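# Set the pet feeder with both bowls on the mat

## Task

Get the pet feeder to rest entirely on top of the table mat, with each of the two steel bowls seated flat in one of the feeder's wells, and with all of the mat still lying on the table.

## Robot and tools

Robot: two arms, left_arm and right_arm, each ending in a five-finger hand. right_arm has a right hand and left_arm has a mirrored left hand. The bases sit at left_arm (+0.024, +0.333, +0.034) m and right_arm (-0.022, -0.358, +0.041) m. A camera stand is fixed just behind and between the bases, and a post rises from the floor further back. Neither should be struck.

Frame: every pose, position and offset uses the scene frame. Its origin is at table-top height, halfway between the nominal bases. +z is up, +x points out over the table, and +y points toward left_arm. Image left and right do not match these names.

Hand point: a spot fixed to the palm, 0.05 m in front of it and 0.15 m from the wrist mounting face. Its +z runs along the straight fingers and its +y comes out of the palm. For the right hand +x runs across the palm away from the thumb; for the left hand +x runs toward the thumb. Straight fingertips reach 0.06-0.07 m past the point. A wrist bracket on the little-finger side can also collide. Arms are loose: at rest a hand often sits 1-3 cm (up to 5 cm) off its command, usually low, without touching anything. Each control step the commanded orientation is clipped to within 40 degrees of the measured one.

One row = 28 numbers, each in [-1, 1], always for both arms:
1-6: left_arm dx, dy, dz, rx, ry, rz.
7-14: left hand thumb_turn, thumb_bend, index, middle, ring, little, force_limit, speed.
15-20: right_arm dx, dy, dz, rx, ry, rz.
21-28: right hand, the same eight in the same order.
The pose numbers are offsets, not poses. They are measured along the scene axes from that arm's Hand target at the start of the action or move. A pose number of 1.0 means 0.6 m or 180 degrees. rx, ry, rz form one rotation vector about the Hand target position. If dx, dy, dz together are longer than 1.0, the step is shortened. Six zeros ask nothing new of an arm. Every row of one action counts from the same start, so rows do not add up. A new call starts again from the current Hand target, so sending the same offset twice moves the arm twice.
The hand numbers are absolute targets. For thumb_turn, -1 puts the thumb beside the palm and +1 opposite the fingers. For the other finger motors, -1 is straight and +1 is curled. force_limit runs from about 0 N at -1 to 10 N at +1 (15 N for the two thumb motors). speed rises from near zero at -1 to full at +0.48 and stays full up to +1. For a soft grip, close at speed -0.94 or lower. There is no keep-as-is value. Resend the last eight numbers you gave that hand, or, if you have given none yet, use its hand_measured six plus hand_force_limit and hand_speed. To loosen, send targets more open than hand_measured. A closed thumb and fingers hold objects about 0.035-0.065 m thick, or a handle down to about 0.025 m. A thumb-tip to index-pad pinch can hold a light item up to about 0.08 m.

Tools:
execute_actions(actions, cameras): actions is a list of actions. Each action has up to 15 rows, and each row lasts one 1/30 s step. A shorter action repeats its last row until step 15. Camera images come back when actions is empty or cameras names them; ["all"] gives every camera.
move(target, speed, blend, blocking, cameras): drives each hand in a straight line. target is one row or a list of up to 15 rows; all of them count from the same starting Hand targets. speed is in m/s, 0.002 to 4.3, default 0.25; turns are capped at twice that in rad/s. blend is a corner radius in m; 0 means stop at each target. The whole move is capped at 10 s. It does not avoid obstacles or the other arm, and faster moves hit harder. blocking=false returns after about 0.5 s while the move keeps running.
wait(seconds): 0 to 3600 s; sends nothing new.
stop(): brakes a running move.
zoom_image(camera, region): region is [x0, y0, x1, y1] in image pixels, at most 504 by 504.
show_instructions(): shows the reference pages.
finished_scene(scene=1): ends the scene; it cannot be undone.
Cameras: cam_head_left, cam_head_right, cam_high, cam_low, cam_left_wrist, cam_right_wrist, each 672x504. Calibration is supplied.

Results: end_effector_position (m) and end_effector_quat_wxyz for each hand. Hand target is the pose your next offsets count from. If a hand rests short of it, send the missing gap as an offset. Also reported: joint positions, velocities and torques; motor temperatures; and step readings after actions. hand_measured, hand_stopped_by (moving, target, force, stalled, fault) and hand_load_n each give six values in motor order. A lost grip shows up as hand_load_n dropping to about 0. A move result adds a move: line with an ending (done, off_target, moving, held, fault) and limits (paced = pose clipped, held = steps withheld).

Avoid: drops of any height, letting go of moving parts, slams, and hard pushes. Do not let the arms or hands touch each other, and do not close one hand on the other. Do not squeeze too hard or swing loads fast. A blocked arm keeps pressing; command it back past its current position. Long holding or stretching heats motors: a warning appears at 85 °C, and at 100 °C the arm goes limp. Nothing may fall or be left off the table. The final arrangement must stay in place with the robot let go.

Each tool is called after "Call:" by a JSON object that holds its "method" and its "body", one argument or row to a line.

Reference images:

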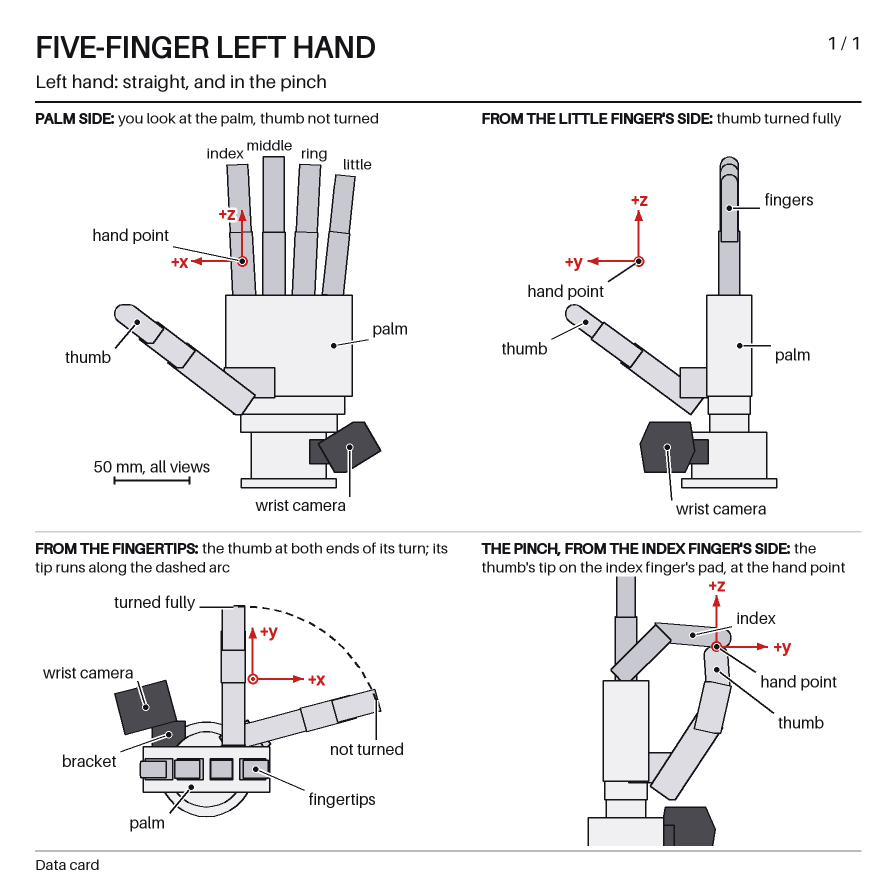

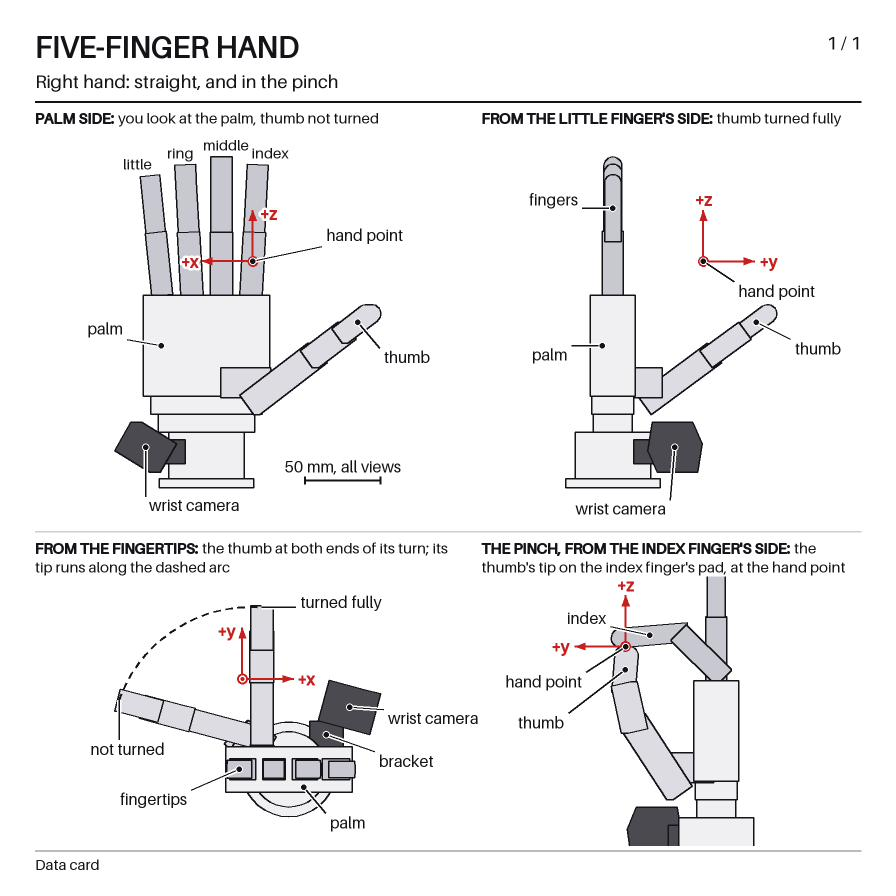

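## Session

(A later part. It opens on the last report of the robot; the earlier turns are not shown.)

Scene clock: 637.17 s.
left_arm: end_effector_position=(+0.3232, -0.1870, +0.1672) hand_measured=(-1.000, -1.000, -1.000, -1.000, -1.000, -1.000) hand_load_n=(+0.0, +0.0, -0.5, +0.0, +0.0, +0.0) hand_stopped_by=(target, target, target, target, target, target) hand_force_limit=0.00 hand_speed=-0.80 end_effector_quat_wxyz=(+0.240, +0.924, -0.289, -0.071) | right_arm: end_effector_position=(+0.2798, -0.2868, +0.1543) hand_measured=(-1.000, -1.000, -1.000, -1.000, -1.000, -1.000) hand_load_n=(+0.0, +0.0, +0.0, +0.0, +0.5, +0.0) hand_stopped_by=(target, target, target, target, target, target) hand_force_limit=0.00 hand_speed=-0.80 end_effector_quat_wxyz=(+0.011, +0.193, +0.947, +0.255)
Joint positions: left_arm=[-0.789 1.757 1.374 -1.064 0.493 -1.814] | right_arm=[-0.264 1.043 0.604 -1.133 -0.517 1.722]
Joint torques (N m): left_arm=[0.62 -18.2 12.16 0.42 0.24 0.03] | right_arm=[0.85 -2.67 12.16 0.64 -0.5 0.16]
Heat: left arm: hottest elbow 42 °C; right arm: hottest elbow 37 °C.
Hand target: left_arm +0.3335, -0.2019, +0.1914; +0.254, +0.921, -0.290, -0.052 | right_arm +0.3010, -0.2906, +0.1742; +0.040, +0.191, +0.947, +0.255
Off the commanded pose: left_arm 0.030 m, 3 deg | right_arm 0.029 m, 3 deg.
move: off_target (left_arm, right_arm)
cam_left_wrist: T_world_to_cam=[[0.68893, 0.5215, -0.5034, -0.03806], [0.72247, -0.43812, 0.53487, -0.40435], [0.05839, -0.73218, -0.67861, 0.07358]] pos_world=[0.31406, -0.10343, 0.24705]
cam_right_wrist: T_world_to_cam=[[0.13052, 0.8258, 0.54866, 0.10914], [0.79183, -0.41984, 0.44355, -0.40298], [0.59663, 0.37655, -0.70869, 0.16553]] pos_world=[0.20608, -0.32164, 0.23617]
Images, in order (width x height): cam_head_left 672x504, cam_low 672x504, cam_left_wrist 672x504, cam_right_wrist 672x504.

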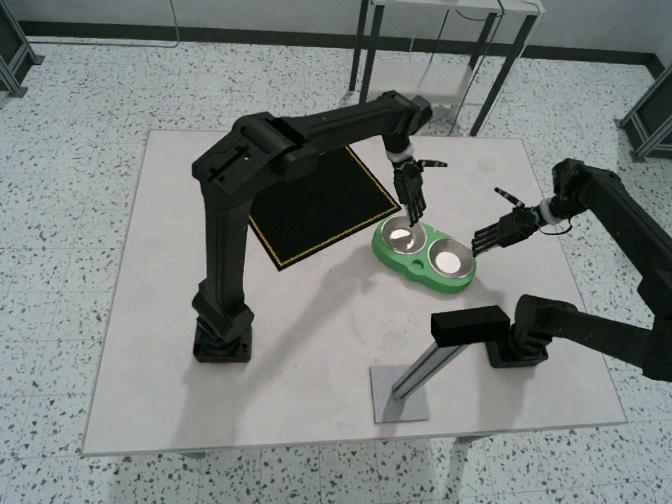

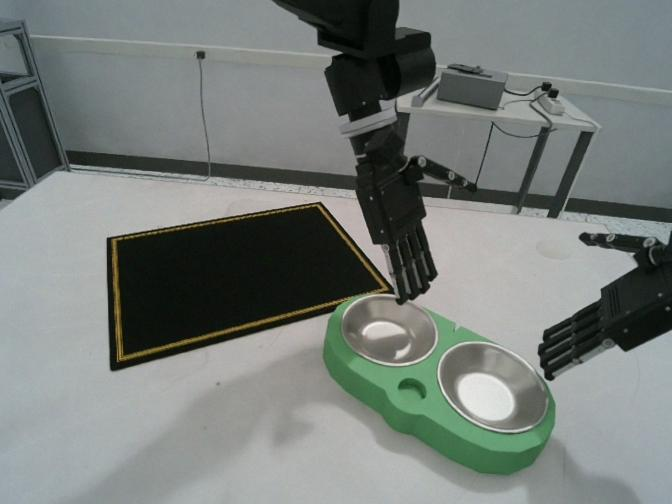

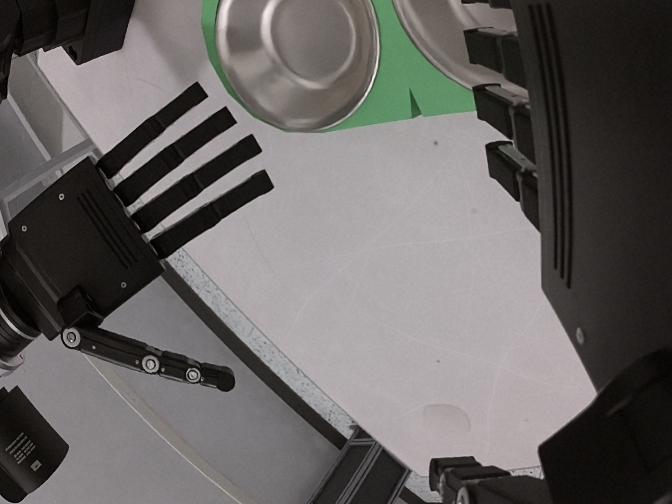

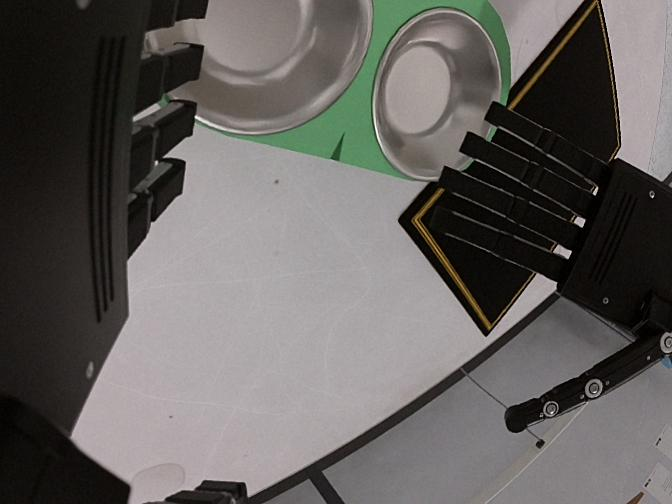

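Call:
{"method": "move", "body": {
  "target": [
    [0,0.02,0.13,0,0,0.0,-1,-1,-1,-1,-1,-1,0,-0.8,-0.04,-0.08,0.05,0,0,0,-1,-1,-1,-1,-1,-1,0,-0.8],
    [-0.2225,0.1865,0.131,0.0036,-0.2007,-0.6485,-1,-1,-1,-1,-1,-1,0,-0.8,-0.11,-0.249,-0.02,0,0,0,-1,-1,-1,-1,-1,-1,0,-0.8]
  ],
  "speed": 0.25,
  "blend": 0.01,
  "cameras": ["cam_low"]
}}

Call:
{"method": "zoom_image", "body": {
  "camera": "cam_low",
  "region": [300, 180, 632, 480]
}}

Scene clock: 680.40 s.
left_arm: end_effector_position=(+0.1944, -0.0889, +0.2592) hand_measured=(-1.000, -1.000, -1.000, -1.000, -1.000, -1.000) hand_load_n=(+0.0, +0.0, +0.0, -0.5, +0.0, +0.0) hand_stopped_by=(target, target, target, target, target, target) hand_force_limit=0.00 hand_speed=-0.80 end_effector_quat_wxyz=(-0.009, -0.222, +0.975, +0.022) | right_arm: end_effector_position=(+0.2257, -0.4224, +0.1463) hand_measured=(-1.000, -1.000, -1.000, -1.000, -1.000, -1.000) hand_load_n=(+0.0, +0.0, +0.0, +0.0, +0.0, +0.0) hand_stopped_by=(target, target, target, target, target, target) hand_force_limit=0.00 hand_speed=-0.80 end_effector_quat_wxyz=(+0.022, +0.195, +0.944, +0.265)
Joint positions: left_arm=[-1.087 1.72 1.708 -1.607 0.008 0.007] | right_arm=[-0.87 1.214 0.677 -1.345 -0.446 1.051]
Joint torques (N m): left_arm=[0.44 -19.55 8.92 0.69 -0.17 0.22] | right_arm=[-1.2 -3.49 11.79 -0.55 -0.32 -0.09]
Heat: left arm: hottest elbow 45 °C; right arm: hottest elbow 38 °C.
Hand target: left_arm +0.2000, -0.0900, +0.2700; +0.000, -0.218, +0.976, +0.000 | right_arm +0.2350, -0.4400, +0.1622; +0.040, +0.191, +0.947, +0.255
Off the commanded pose: left_arm 0.012 m, 3 deg | right_arm 0.026 m, 2 deg.
move: off_target (left_arm, right_arm)

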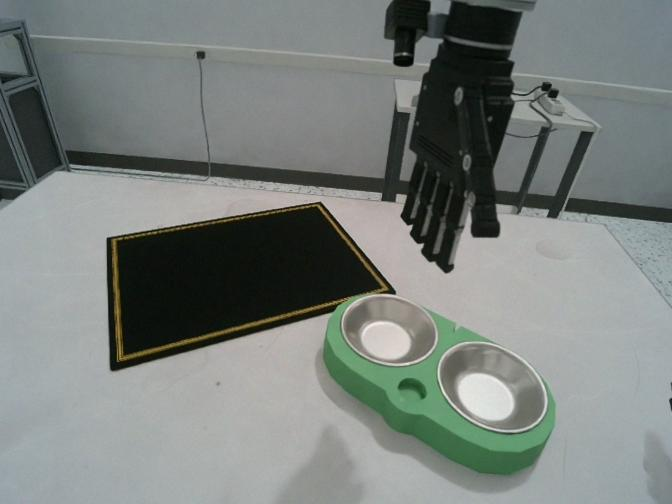

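Scaled by 1.518 from the camera's image (finer frame: 960x720).

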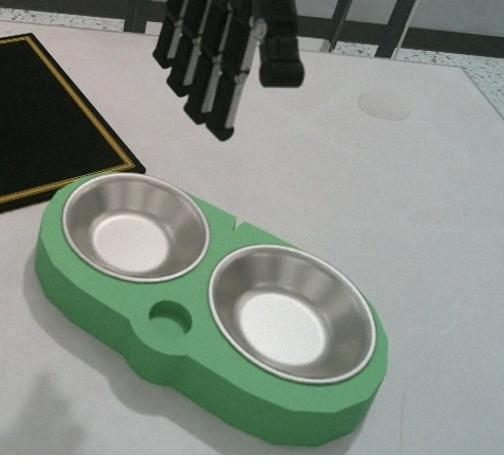

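Call:
{"method": "move", "body": {
  "target": [
    [-0.133,-0.0167,0,0,0,-0.694,-1,-1,-1,-1,-1,-1,0,-0.8,0,0,0,0,0,0,-1,-1,-1,-1,-1,-1,0,-0.8],
    [-0.0917,-0.025,-0.267,0,0,-0.694,-1,-1,-1,-1,-1,-1,0,-0.8,0,0,0,0,0,0,-1,-1,-1,-1,-1,-1,0,-0.8]
  ],
  "speed": 0.25,
  "blend": 0.01,
  "cameras": ["cam_left_wrist","cam_head_left","cam_right_wrist"]
}}

Scene clock: 690.53 s.
left_arm: end_effector_position=(+0.1429, -0.0925, +0.0989) hand_measured=(-1.000, -1.000, -1.000, -1.000, -1.000, -1.000) hand_load_n=(+0.0, -0.5, +0.0, +0.0, +0.0, +0.0) hand_stopped_by=(target, target, target, target, target, target) hand_force_limit=0.00 hand_speed=-0.80 end_effector_quat_wxyz=(-0.021, +0.759, +0.651, +0.011) | right_arm: end_effector_position=(+0.2257, -0.4224, +0.1463) hand_measured=(-1.000, -1.000, -1.000, -1.000, -1.000, -1.000) hand_load_n=(+0.0, +0.0, +0.0, +0.0, +0.0, +0.0) hand_stopped_by=(target, target, target, target, target, target) hand_force_limit=0.00 hand_speed=-0.80 end_effector_quat_wxyz=(+0.022, +0.195, +0.944, +0.265)
Joint positions: left_arm=[-1.416 1.652 1.193 -1.157 0.005 1.849] | right_arm=[-0.87 1.214 0.677 -1.345 -0.446 1.051]
Joint torques (N m): left_arm=[0.91 -16.38 8.58 0.72 -0.16 0.22] | right_arm=[-1.2 -3.55 11.79 -0.55 -0.32 -0.1]
Heat: left arm: hottest elbow 44 °C; right arm: hottest elbow 38 °C.
Hand target: left_arm +0.1449, -0.1050, +0.1098; +0.000, +0.765, +0.644, +0.001 | right_arm +0.2350, -0.4400, +0.1622; +0.040, +0.191, +0.947, +0.255
Off the commanded pose: left_arm 0.017 m, 3 deg | right_arm 0.026 m, 2 deg.
move: off_target (left_arm)
cam_left_wrist: T_world_to_cam=[[-0.91119, 0.4117, -0.01511, 0.17276], [0.34497, 0.78252, 0.51833, -0.02771], [0.22522, 0.46709, -0.85505, 0.21155]] pos_world=[0.11934, -0.14825, 0.19786]
cam_right_wrist: T_world_to_cam=[[0.12522, 0.81605, 0.56425, 0.22746], [0.77729, -0.43412, 0.45536, -0.418], [0.61655, 0.38157, -0.68867, 0.23778]] pos_world=[0.14982, -0.45781, 0.22575]
Images, in order (width x height): cam_head_left 672x504, cam_left_wrist 672x504, cam_right_wrist 672x504.

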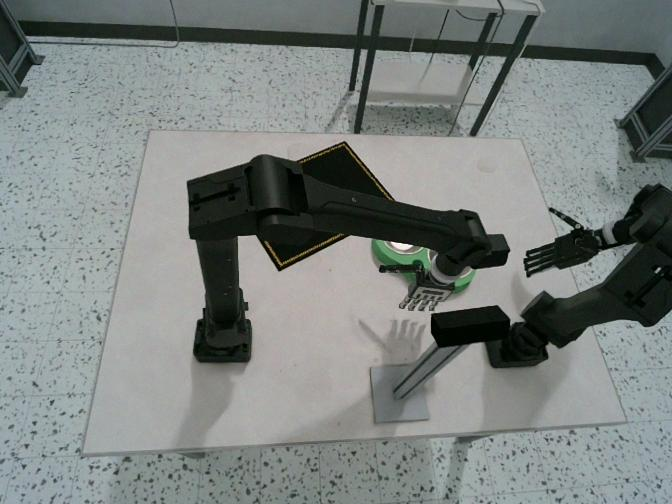

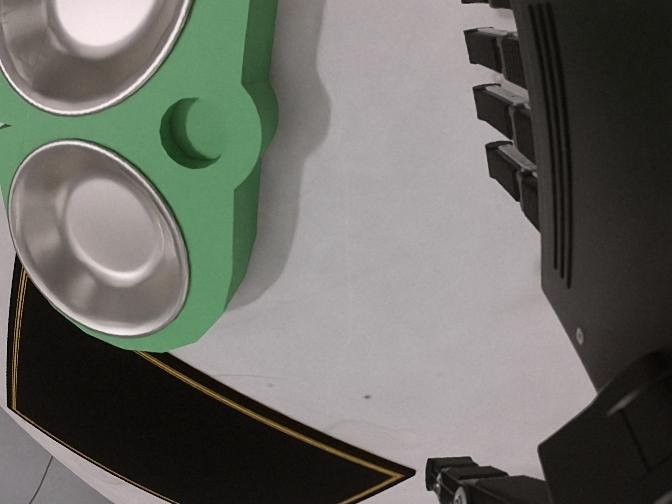

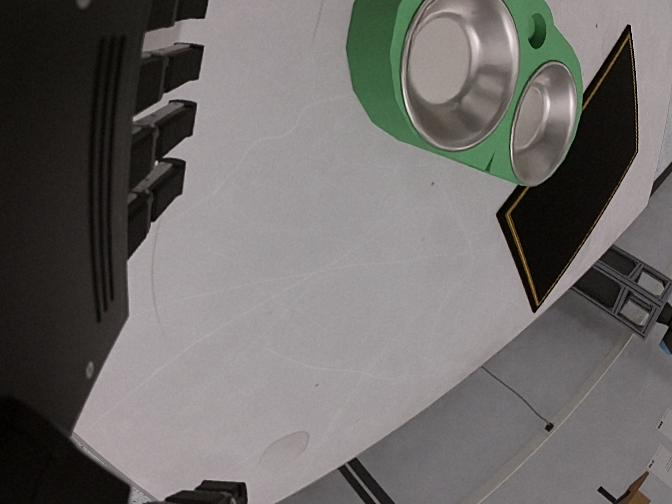

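Call:
{"method": "zoom_image", "body": {
  "camera": "cam_right_wrist",
  "region": [330, 0, 600, 200]
}}

Call:
{"method": "zoom_image", "body": {
  "camera": "cam_left_wrist",
  "region": [0, 100, 340, 360]
}}

Scaled by 1.867 from the camera's image (finer frame: 960x720).

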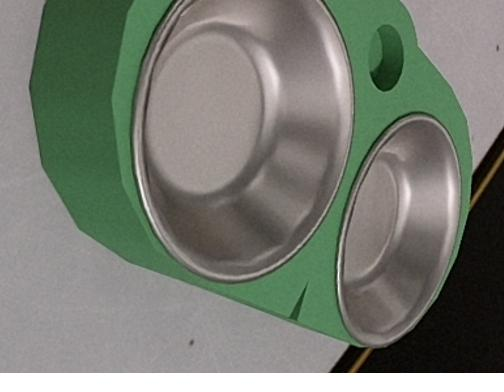

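Scaled by 1.482 from the camera's image (finer frame: 960x720).

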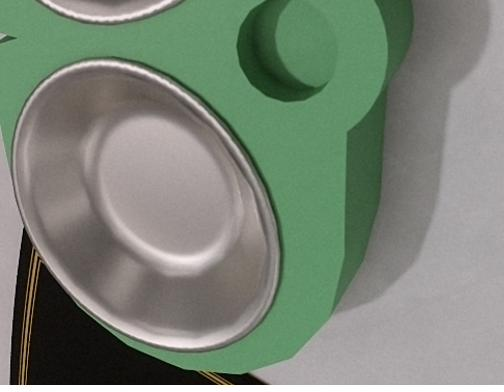

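Call:
{"method": "execute_actions", "body": {
  "actions": [],
  "cameras": ["cam_low","cam_high","cam_left_wrist"]
}}

Call:
{"method": "zoom_image", "body": {
  "camera": "cam_high",
  "region": [340, 100, 460, 220]
}}

Call:
{"method": "zoom_image", "body": {
  "camera": "cam_low",
  "region": [310, 270, 430, 400]
}}

Scene clock: 696.77 s.
left_arm: end_effector_position=(+0.1429, -0.0925, +0.0989) hand_measured=(-1.000, -1.000, -1.000, -1.000, -1.000, -1.000) hand_load_n=(+0.0, +0.0, +0.0, +0.0, +0.0, +0.0) hand_stopped_by=(target, target, target, target, target, target) hand_force_limit=0.00 hand_speed=-0.80 end_effector_quat_wxyz=(-0.021, +0.759, +0.651, +0.011) | right_arm: end_effector_position=(+0.2257, -0.4224, +0.1463) hand_measured=(-1.000, -1.000, -1.000, -1.000, -1.000, -1.000) hand_load_n=(+0.0, +0.0, +0.0, +0.0, +0.0, +0.0) hand_stopped_by=(target, target, target, target, target, target) hand_force_limit=0.00 hand_speed=-0.80 end_effector_quat_wxyz=(+0.022, +0.195, +0.944, +0.265)
Joint positions: left_arm=[-1.416 1.652 1.193 -1.157 0.005 1.849] | right_arm=[-0.87 1.214 0.677 -1.345 -0.446 1.051]
Joint velocities: within noise
Joint torques (N m): left_arm=[0.91 -16.56 8.7 0.73 -0.15 0.21] | right_arm=[-1.14 -3.49 11.79 -0.55 -0.32 -0.09]
Motor temperatures (°C): left_arm=[30 34 44 26 29 27] | right_arm=[28 29 38 26 31 27]
Heat: left arm: hottest elbow 44 °C; right arm: hottest elbow 38 °C.
Hand target: left_arm +0.1449, -0.1050, +0.1098; +0.000, +0.765, +0.644, +0.001 | right_arm +0.2350, -0.4400, +0.1622; +0.040, +0.191, +0.947, +0.255
Off the commanded pose: left_arm 0.017 m, 3 deg | right_arm 0.026 m, 2 deg.
camera_calibration:
cam_left_wrist: T_world_to_cam=[[-0.91119, 0.4117, -0.01511, 0.17276], [0.34497, 0.78252, 0.51833, -0.02771], [0.22522, 0.46709, -0.85505, 0.21155]] pos_world=[0.11934, -0.14825, 0.19786]
Images, in order (width x height): cam_high 672x504, cam_low 672x504, cam_left_wrist 672x504.

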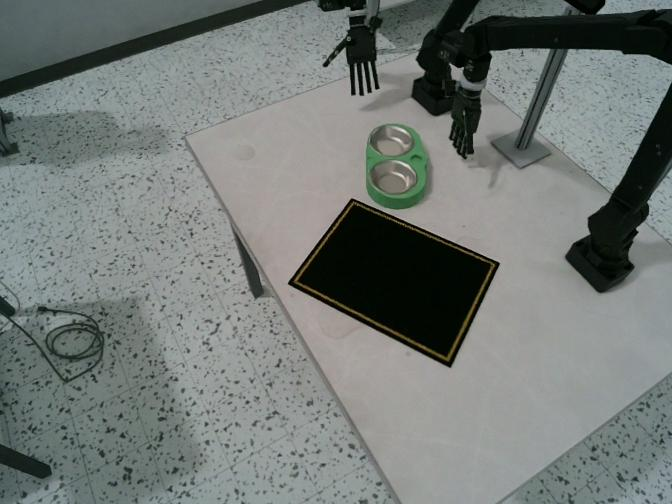

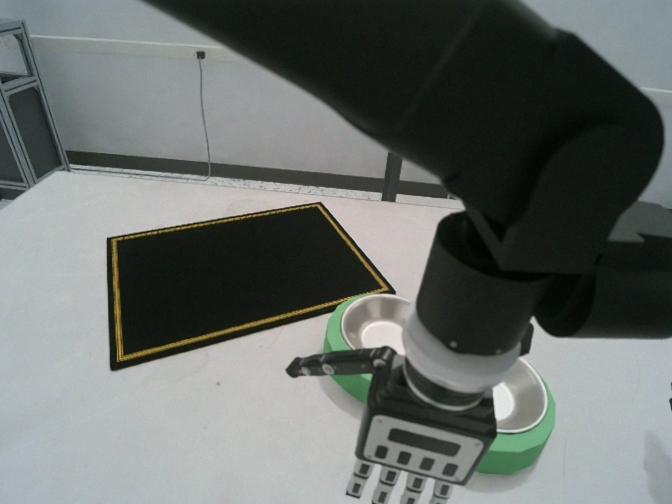

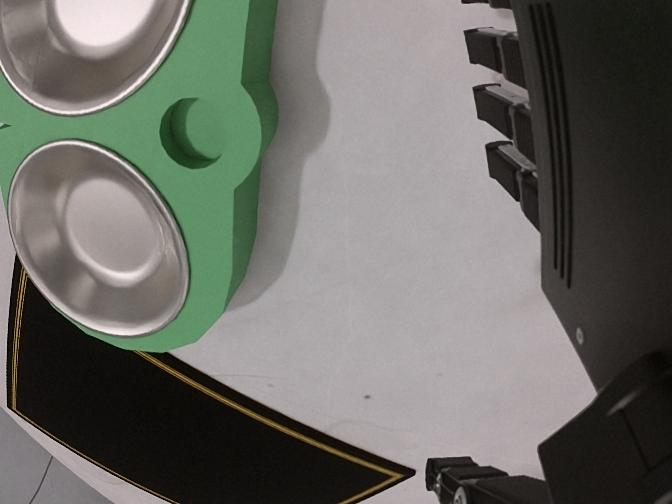

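Scaled by 4.200 from the camera's image (finer frame: 960x720).

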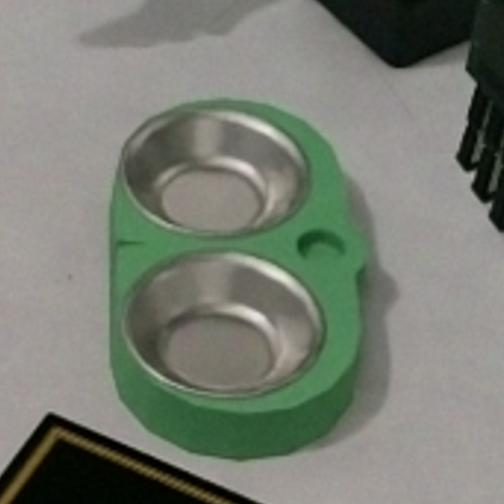

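Scaled by 3.877 from the camera's image (finer frame: 960x720).

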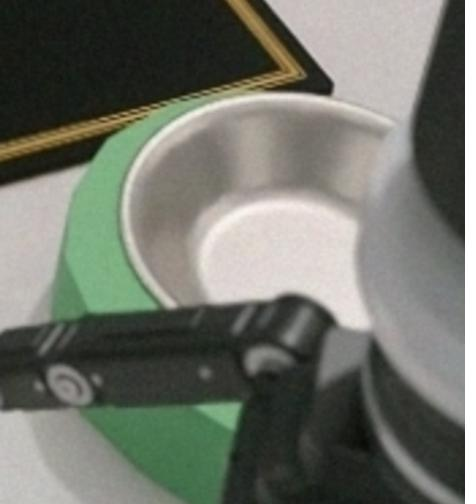

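Call:
{"method": "move", "body": {
  "target": [
    [0.07,0.0,-0.01,0,0,0,-1,-1,-1,-1,-1,-1,0,-0.8,0,0,0,0,0,0,-1,-1,-1,-1,-1,-1,0,-0.8],
    [0.19,-0.075,-0.01,0,0,0,-1,-1,-1,-1,-1,-1,0,-0.8,0,0,0,0,0,0,-1,-1,-1,-1,-1,-1,0,-0.8]
  ],
  "speed": 0.1,
  "blend": 0.01,
  "cameras": ["cam_left_wrist","cam_head_left","cam_high"]
}}

Scene clock: 707.03 s.
left_arm: end_effector_position=(+0.2443, -0.1310, +0.0862) hand_measured=(-1.000, -1.000, -1.000, -1.000, -1.000, -1.000) hand_load_n=(+0.0, +0.0, +0.0, +0.0, +0.0, +0.0) hand_stopped_by=(target, target, target, target, target, target) hand_force_limit=0.00 hand_speed=-0.80 end_effector_quat_wxyz=(-0.024, +0.767, +0.641, +0.007) | right_arm: end_effector_position=(+0.2257, -0.4224, +0.1463) hand_measured=(-1.000, -1.000, -1.000, -1.000, -1.000, -1.000) hand_load_n=(+0.0, +0.0, +0.0, +0.0, +0.0, +0.0) hand_stopped_by=(target, target, target, target, target, target) hand_force_limit=0.00 hand_speed=-0.80 end_effector_quat_wxyz=(+0.022, +0.195, +0.944, +0.265)
Joint positions: left_arm=[-1.228 1.806 1.368 -1.183 0.005 2.064] | right_arm=[-0.87 1.214 0.677 -1.345 -0.446 1.051]
Joint torques (N m): left_arm=[0.97 -17.67 12.08 0.09 -0.16 0.19] | right_arm=[-1.2 -3.55 11.79 -0.55 -0.32 -0.09]
Heat: left arm: hottest elbow 44 °C; right arm: hottest elbow 38 °C.
Hand target: left_arm +0.2589, -0.1500, +0.1038; +0.000, +0.765, +0.644, +0.001 | right_arm +0.2350, -0.4400, +0.1622; +0.040, +0.191, +0.947, +0.255
Off the commanded pose: left_arm 0.030 m, 3 deg | right_arm 0.026 m, 2 deg.
move: off_target (left_arm)
cam_left_wrist: T_world_to_cam=[[-0.90036, 0.43512, -0.00481, 0.28023], [0.37064, 0.77264, 0.51542, -0.0333], [0.22798, 0.46229, -0.85692, 0.19472]] pos_world=[0.22026, -0.18622, 0.18537]
Images, in order (width x height): cam_head_left 672x504, cam_high 672x504, cam_left_wrist 672x504.

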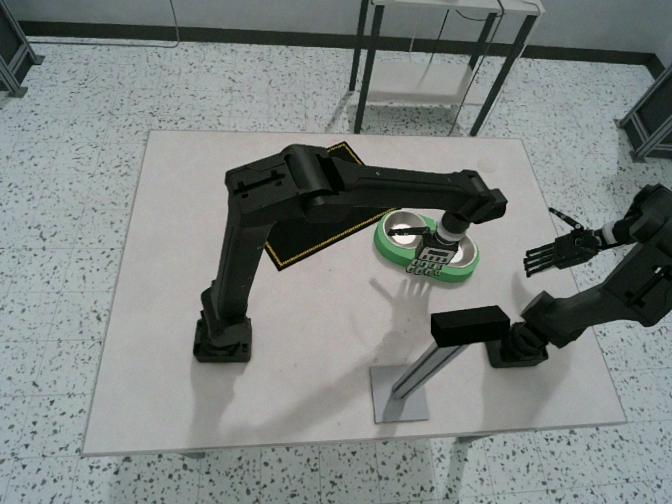

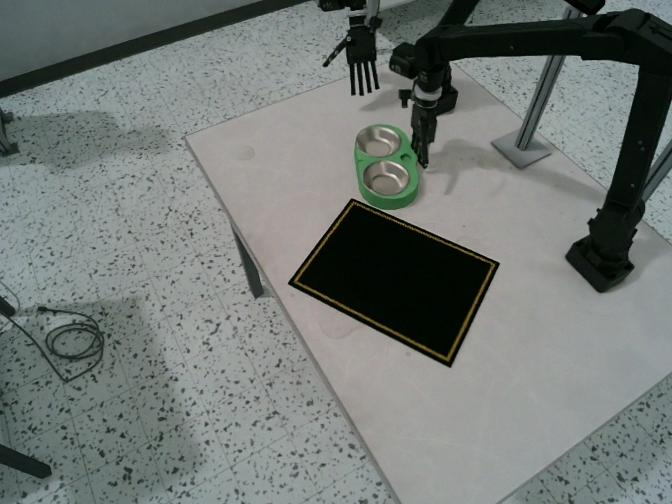

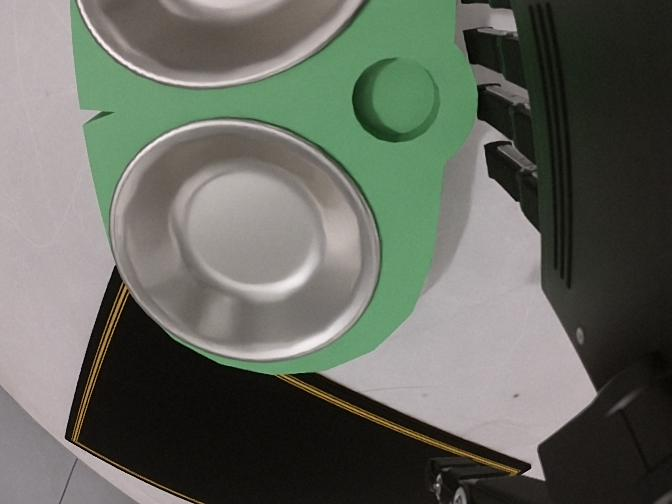

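Call:
{"method": "move", "body": {
  "target": [
    [-0.0655,0.018,0.0,0,0,0,-1,-1,-1,-1,-1,-1,0,-0.8,0,0,0,0,0,0,-1,-1,-1,-1,-1,-1,0,-0.8],
    [-0.032,0.135,0,0,0,0,-1,-1,-1,-1,-1,-1,0,-0.8,0,0,0,0,0,0,-1,-1,-1,-1,-1,-1,0,-0.8],
    [0.05,0.13,0,0,0,0,-1,-1,-1,-1,-1,-1,0,-0.8,0,0,0,0,0,0,-1,-1,-1,-1,-1,-1,0,-0.8]
  ],
  "speed": 0.1,
  "blend": 0.005,
  "cameras": ["cam_left_wrist","cam_head_left","cam_high"]
}}

Scene clock: 730.43 s.
left_arm: end_effector_position=(+0.2764, -0.0480, +0.0848) hand_measured=(-1.000, -1.000, -1.000, -1.000, -1.000, -1.000) hand_load_n=(+0.0, +0.0, +0.0, +0.0, +0.0, +0.0) hand_stopped_by=(target, target, target, target, target, target) hand_force_limit=0.00 hand_speed=-0.80 end_effector_quat_wxyz=(-0.026, +0.740, +0.672, +0.021) | right_arm: end_effector_position=(+0.2257, -0.4224, +0.1463) hand_measured=(-1.000, -1.000, -1.000, -1.000, -1.000, -1.000) hand_load_n=(+0.0, +0.0, +0.0, +0.0, +0.0, +0.0) hand_stopped_by=(target, target, target, target, target, target) hand_force_limit=0.00 hand_speed=-0.80 end_effector_quat_wxyz=(+0.022, +0.195, +0.944, +0.265)
Joint positions: left_arm=[-1.114 1.677 1.179 -1.136 -0.024 2.095] | right_arm=[-0.87 1.214 0.677 -1.345 -0.446 1.051]
Joint torques (N m): left_arm=[0.79 -15.44 11.82 0.39 -0.26 0.19] | right_arm=[-1.14 -3.49 11.79 -0.55 -0.32 -0.09]
Heat: left arm: hottest elbow 45 °C; right arm: hottest elbow 39 °C.
Hand target: left_arm +0.2889, -0.0720, +0.1038; +0.000, +0.765, +0.644, +0.001 | right_arm +0.2350, -0.4400, +0.1622; +0.040, +0.191, +0.947, +0.255
Off the commanded pose: left_arm 0.033 m, 6 deg | right_arm 0.026 m, 2 deg.
joint sent to its limit (left arm) — joint 6 (wrist roll), upper limit. The joint targets are off in position and orientation.
move: off_target (left_arm)
cam_left_wrist: T_world_to_cam=[[-0.93249, 0.36088, -0.01539, 0.27934], [0.2962, 0.78836, 0.53922, -0.08928], [0.20672, 0.49826, -0.84202, 0.15407]] pos_world=[0.25508, -0.10719, 0.18217]
Images, in order (width x height): cam_head_left 672x504, cam_high 672x504, cam_left_wrist 672x504.

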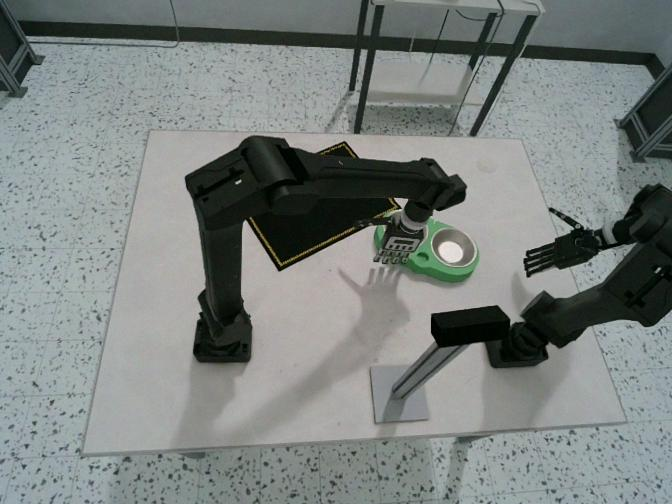

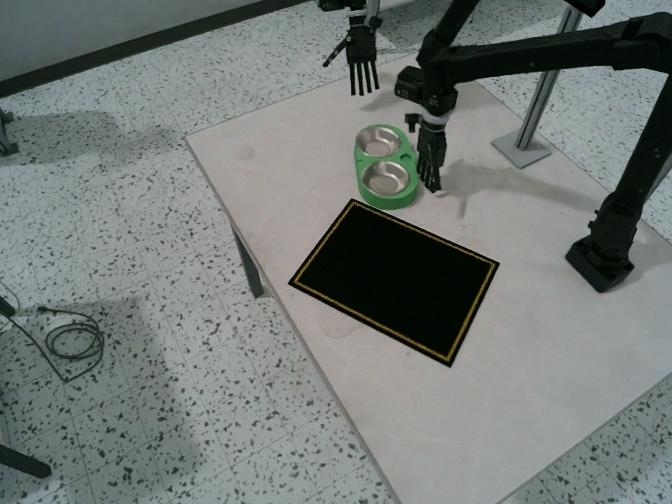

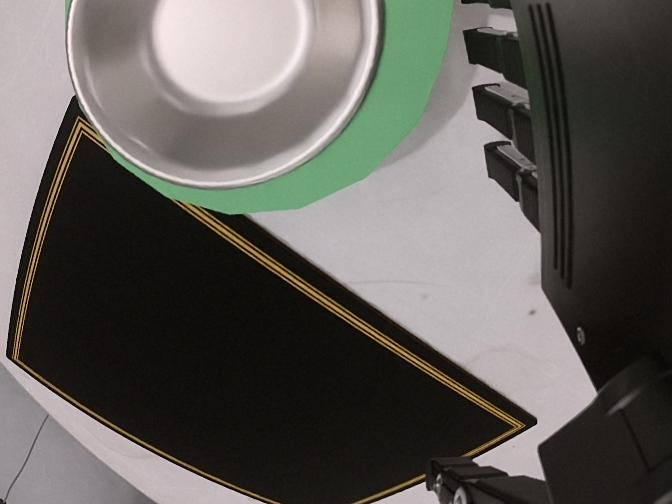

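Call:
{"method": "move", "body": {
  "target": [0.07,-0.125,0,0,0,0,-1,-1,-1,-1,-1,-1,0,-0.8,0,0,0,0,0,0,-1,-1,-1,-1,-1,-1,0,-0.8],
  "speed": 0.08,
  "cameras": ["cam_left_wrist","cam_head_left","cam_high"]
}}

Scene clock: 735.30 s.
left_arm: end_effector_position=(+0.3119, -0.1310, +0.0861) hand_measured=(-1.000, -1.000, -1.000, -1.000, -1.000, -1.000) hand_load_n=(+0.0, +0.0, +0.0, +0.0, +0.0, +0.0) hand_stopped_by=(target, target, target, target, target, target) hand_force_limit=0.00 hand_speed=-0.80 end_effector_quat_wxyz=(-0.021, +0.742, +0.670, +0.020) | right_arm: end_effector_position=(+0.2257, -0.4224, +0.1463) hand_measured=(-1.000, -1.000, -1.000, -1.000, -1.000, -1.000) hand_load_n=(+0.0, +0.0, +0.0, +0.0, +0.0, +0.0) hand_stopped_by=(target, target, target, target, target, target) hand_force_limit=0.00 hand_speed=-0.80 end_effector_quat_wxyz=(+0.022, +0.195, +0.944, +0.265)
Joint positions: left_arm=[-1.119 1.879 1.47 -1.214 -0.026 2.096] | right_arm=[-0.87 1.214 0.677 -1.345 -0.446 1.051]
Joint torques (N m): left_arm=[1.2 -19.02 12.31 0.17 -0.23 0.18] | right_arm=[-1.14 -3.55 11.79 -0.55 -0.32 -0.09]
Heat: left arm: hottest elbow 44 °C; right arm: hottest elbow 39 °C.
Hand target: left_arm +0.3309, -0.1470, +0.1038; +0.000, +0.765, +0.644, +0.001 | right_arm +0.2350, -0.4400, +0.1622; +0.040, +0.191, +0.947, +0.255
Off the commanded pose: left_arm 0.030 m, 5 deg | right_arm 0.026 m, 2 deg.
joint sent to its limit (left arm) — joint 6 (wrist roll), upper limit. The joint targets are off in position and orientation.
move: off_target (left_arm)
cam_left_wrist: T_world_to_cam=[[-0.93013, 0.36645, -0.02406, 0.34311], [0.298, 0.79142, 0.53372, -0.03475], [0.21463, 0.48926, -0.84532, 0.18591]] pos_world=[0.28959, -0.18919, 0.18396]
Images, in order (width x height): cam_head_left 672x504, cam_high 672x504, cam_left_wrist 672x504.

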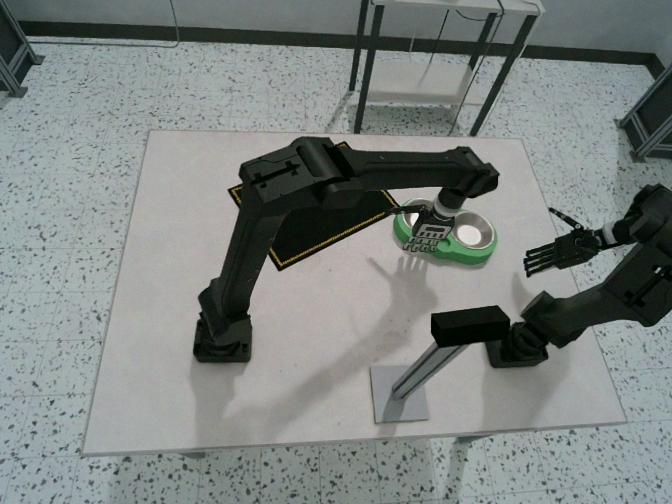

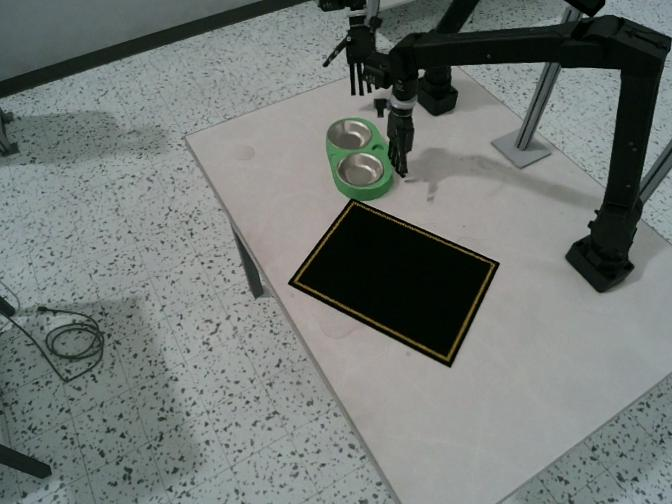

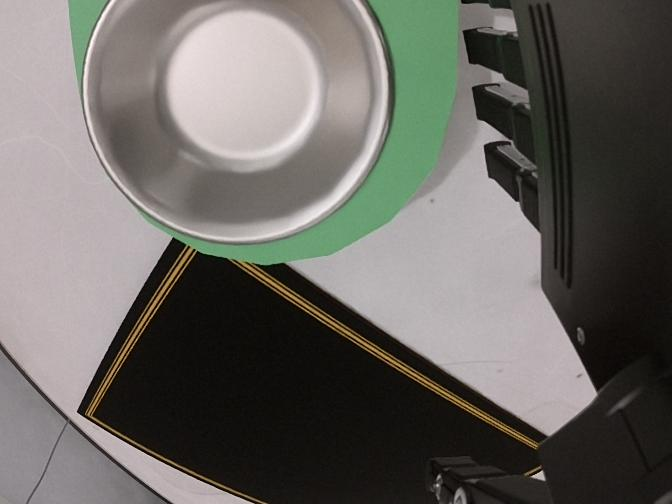

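Call:
{"method": "move", "body": {
  "target": [
    [-0.1015,0.045,0.0437,0,0,0,-1,-1,-1,-1,-1,-1,0,-0.8,0,0,0,0,0,0,-1,-1,-1,-1,-1,-1,0,-0.8],
    [-0.085,0.162,0.327,0,0,0.33,-1,-1,-1,-1,-1,-1,0,-0.8,0.125,0.008,-0.04,0,0,0.05,-1,-1,-1,-1,-1,-1,0,-0.8],
    [0.0485,0.278,0.327,0,0,0.694,-1,-1,-1,-1,-1,-1,0,-0.8,0.125,0.008,-0.04,0,0,0.05,-1,-1,-1,-1,-1,-1,0,-0.8]
  ],
  "speed": 0.3,
  "blend": 0.01,
  "cameras": ["cam_high"]
}}

Scene clock: 754.43 s.
left_arm: end_effector_position=(+0.3513, +0.0318, +0.2832) hand_measured=(-1.000, -1.000, -1.000, -1.000, -1.000, -1.000) hand_load_n=(+0.0, +0.0, +0.0, +0.0, +0.0, +0.0) hand_stopped_by=(target, target, target, target, target, target) hand_force_limit=0.00 hand_speed=-0.80 end_effector_quat_wxyz=(-0.019, -0.213, +0.977, +0.020) | right_arm: end_effector_position=(+0.2887, -0.4263, +0.1259) hand_measured=(-1.000, -1.000, -1.000, -1.000, -1.000, -1.000) hand_load_n=(+0.0, +0.0, +0.0, +0.0, +0.0, +0.0) hand_stopped_by=(target, target, target, target, target, target) hand_force_limit=0.00 hand_speed=-0.80 end_effector_quat_wxyz=(+0.001, +0.120, +0.956, +0.267)
Joint positions: left_arm=[-0.702 1.721 1.771 -1.676 0.007 0.41] | right_arm=[-0.706 1.444 0.824 -1.261 -0.451 1.057]
Joint torques (N m): left_arm=[0.5 -17.14 13.14 0.09 -0.11 0.03] | right_arm=[0.97 -6.36 11.12 0.24 -0.72 0.16]
Heat: left arm: hottest elbow 45 °C; right arm: hottest elbow 39 °C.
Hand target: left_arm +0.3600, +0.0198, +0.3000; +0.000, -0.218, +0.976, +0.000 | right_arm +0.3100, -0.4352, +0.1382; +0.020, +0.117, +0.959, +0.257
Off the commanded pose: left_arm 0.022 m, 3 deg | right_arm 0.026 m, 2 deg.
move: off_target (left_arm, right_arm)

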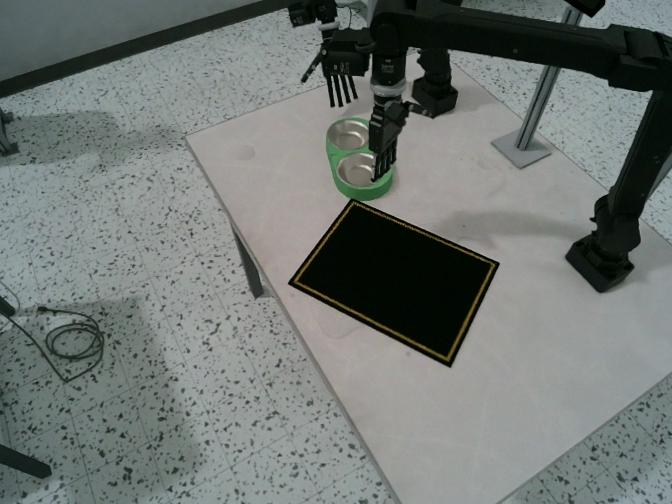

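Call:
{"method": "move", "body": {
  "target": [
    [0.1167,-0.133,-0.1,-0.025,0.2034,0.681,-1,-1,-1,-1,-1,-1,0,-0.8,0,0,0,0,0,0,-1,-1,-1,-1,-1,-1,0,-0.8],
    [0.14,-0.188,-0.2583,-0.025,0.2034,0.681,-1,-1,-1,-1,-1,-1,0,-0.8,0.02,0,-0.022,0,0,0,-1,-1,-1,-1,-1,-1,0,-0.8]
  ],
  "speed": 0.3,
  "blend": 0.01,
  "cameras": ["all"]
}}

Call:
{"method": "zoom_image", "body": {
  "camera": "cam_low",
  "region": [340, 180, 672, 460]
}}

Scene clock: 765.63 s.
left_arm: end_effector_position=(+0.4317, -0.0892, +0.1256) hand_measured=(-1.000, -1.000, -1.000, -1.000, -1.000, -1.000) hand_load_n=(+0.0, +0.0, +0.0, +0.0, +0.0, +0.0) hand_stopped_by=(target, target, target, target, target, target) hand_force_limit=0.00 hand_speed=-0.80 end_effector_quat_wxyz=(+0.249, +0.936, -0.244, -0.049) | right_arm: end_effector_position=(+0.3001, -0.4278, +0.1133) hand_measured=(-1.000, -1.000, -1.000, -1.000, -1.000, -1.000) hand_load_n=(+0.0, +0.0, +0.0, +0.0, +0.0, +0.0) hand_stopped_by=(target, target, target, target, target, target) hand_force_limit=0.00 hand_speed=-0.80 end_effector_quat_wxyz=(+0.002, +0.121, +0.956, +0.266)
Joint positions: left_arm=[-0.522 1.826 1.349 -1.037 0.511 -1.627] | right_arm=[-0.688 1.487 0.832 -1.215 -0.455 1.08]
Joint torques (N m): left_arm=[0.32 -20.42 8.99 0.98 0.25 0] | right_arm=[0.97 -6.89 10.86 0.25 -0.73 0.15]
Heat: left arm: hottest elbow 45 °C; right arm: hottest elbow 40 °C.
Hand target: left_arm +0.4440, -0.0930, +0.1450; +0.258, +0.935, -0.240, -0.025 | right_arm +0.3220, -0.4352, +0.1250; +0.020, +0.117, +0.959, +0.257
Off the commanded pose: left_arm 0.023 m, 3 deg | right_arm 0.026 m, 2 deg.
move: off_target (left_arm, right_arm)
cam_left_wrist: T_world_to_cam=[[0.64043, 0.58078, -0.50254, -0.15852], [0.75449, -0.35349, 0.55298, -0.42625], [0.14351, -0.7333, -0.66458, 0.07211]] pos_world=[0.41277, -0.00573, 0.20397]
cam_right_wrist: T_world_to_cam=[[-0.00223, 0.82504, 0.56507, 0.28311], [0.83482, -0.30955, 0.45526, -0.42708], [0.55052, 0.47274, -0.68807, 0.23005]] pos_world=[0.23051, -0.47453, 0.19274]

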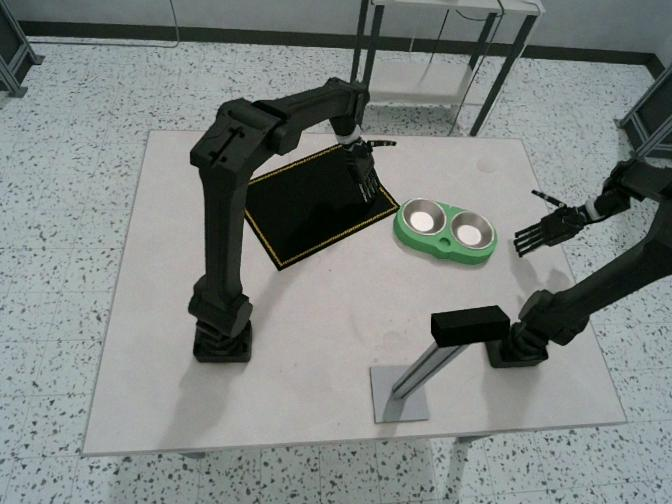

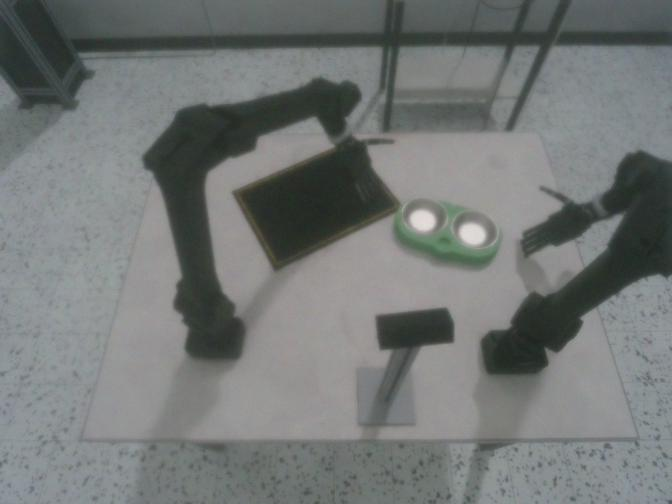

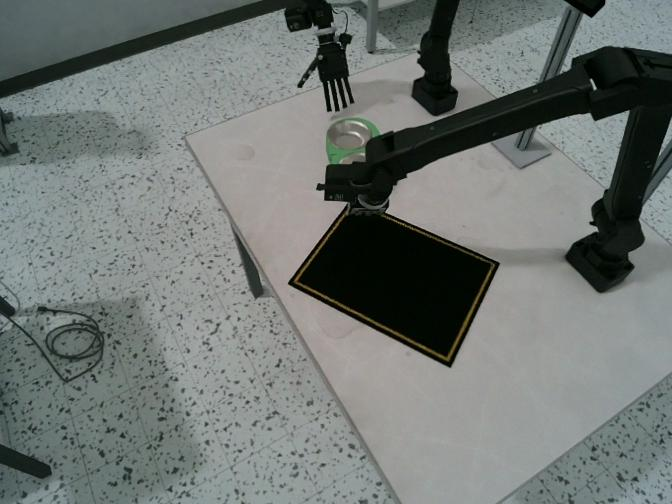

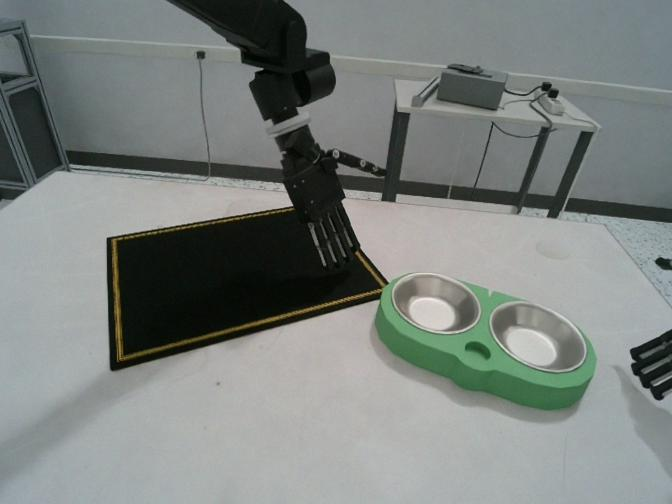

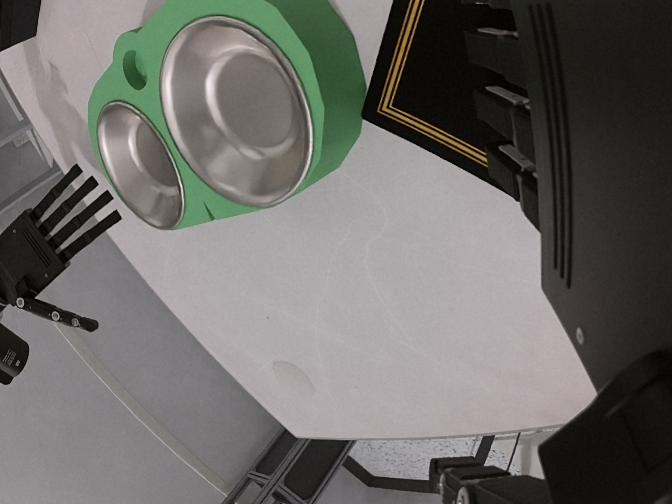

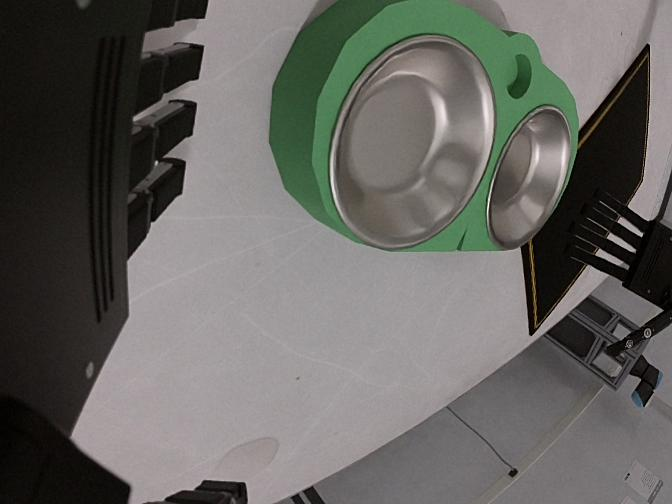

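Scaled by 1.518 from the camera's image (finer frame: 960x720).

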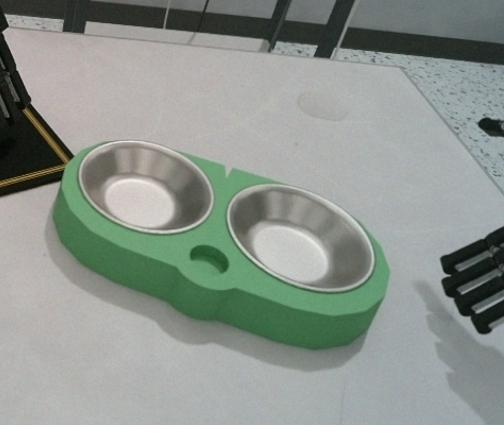

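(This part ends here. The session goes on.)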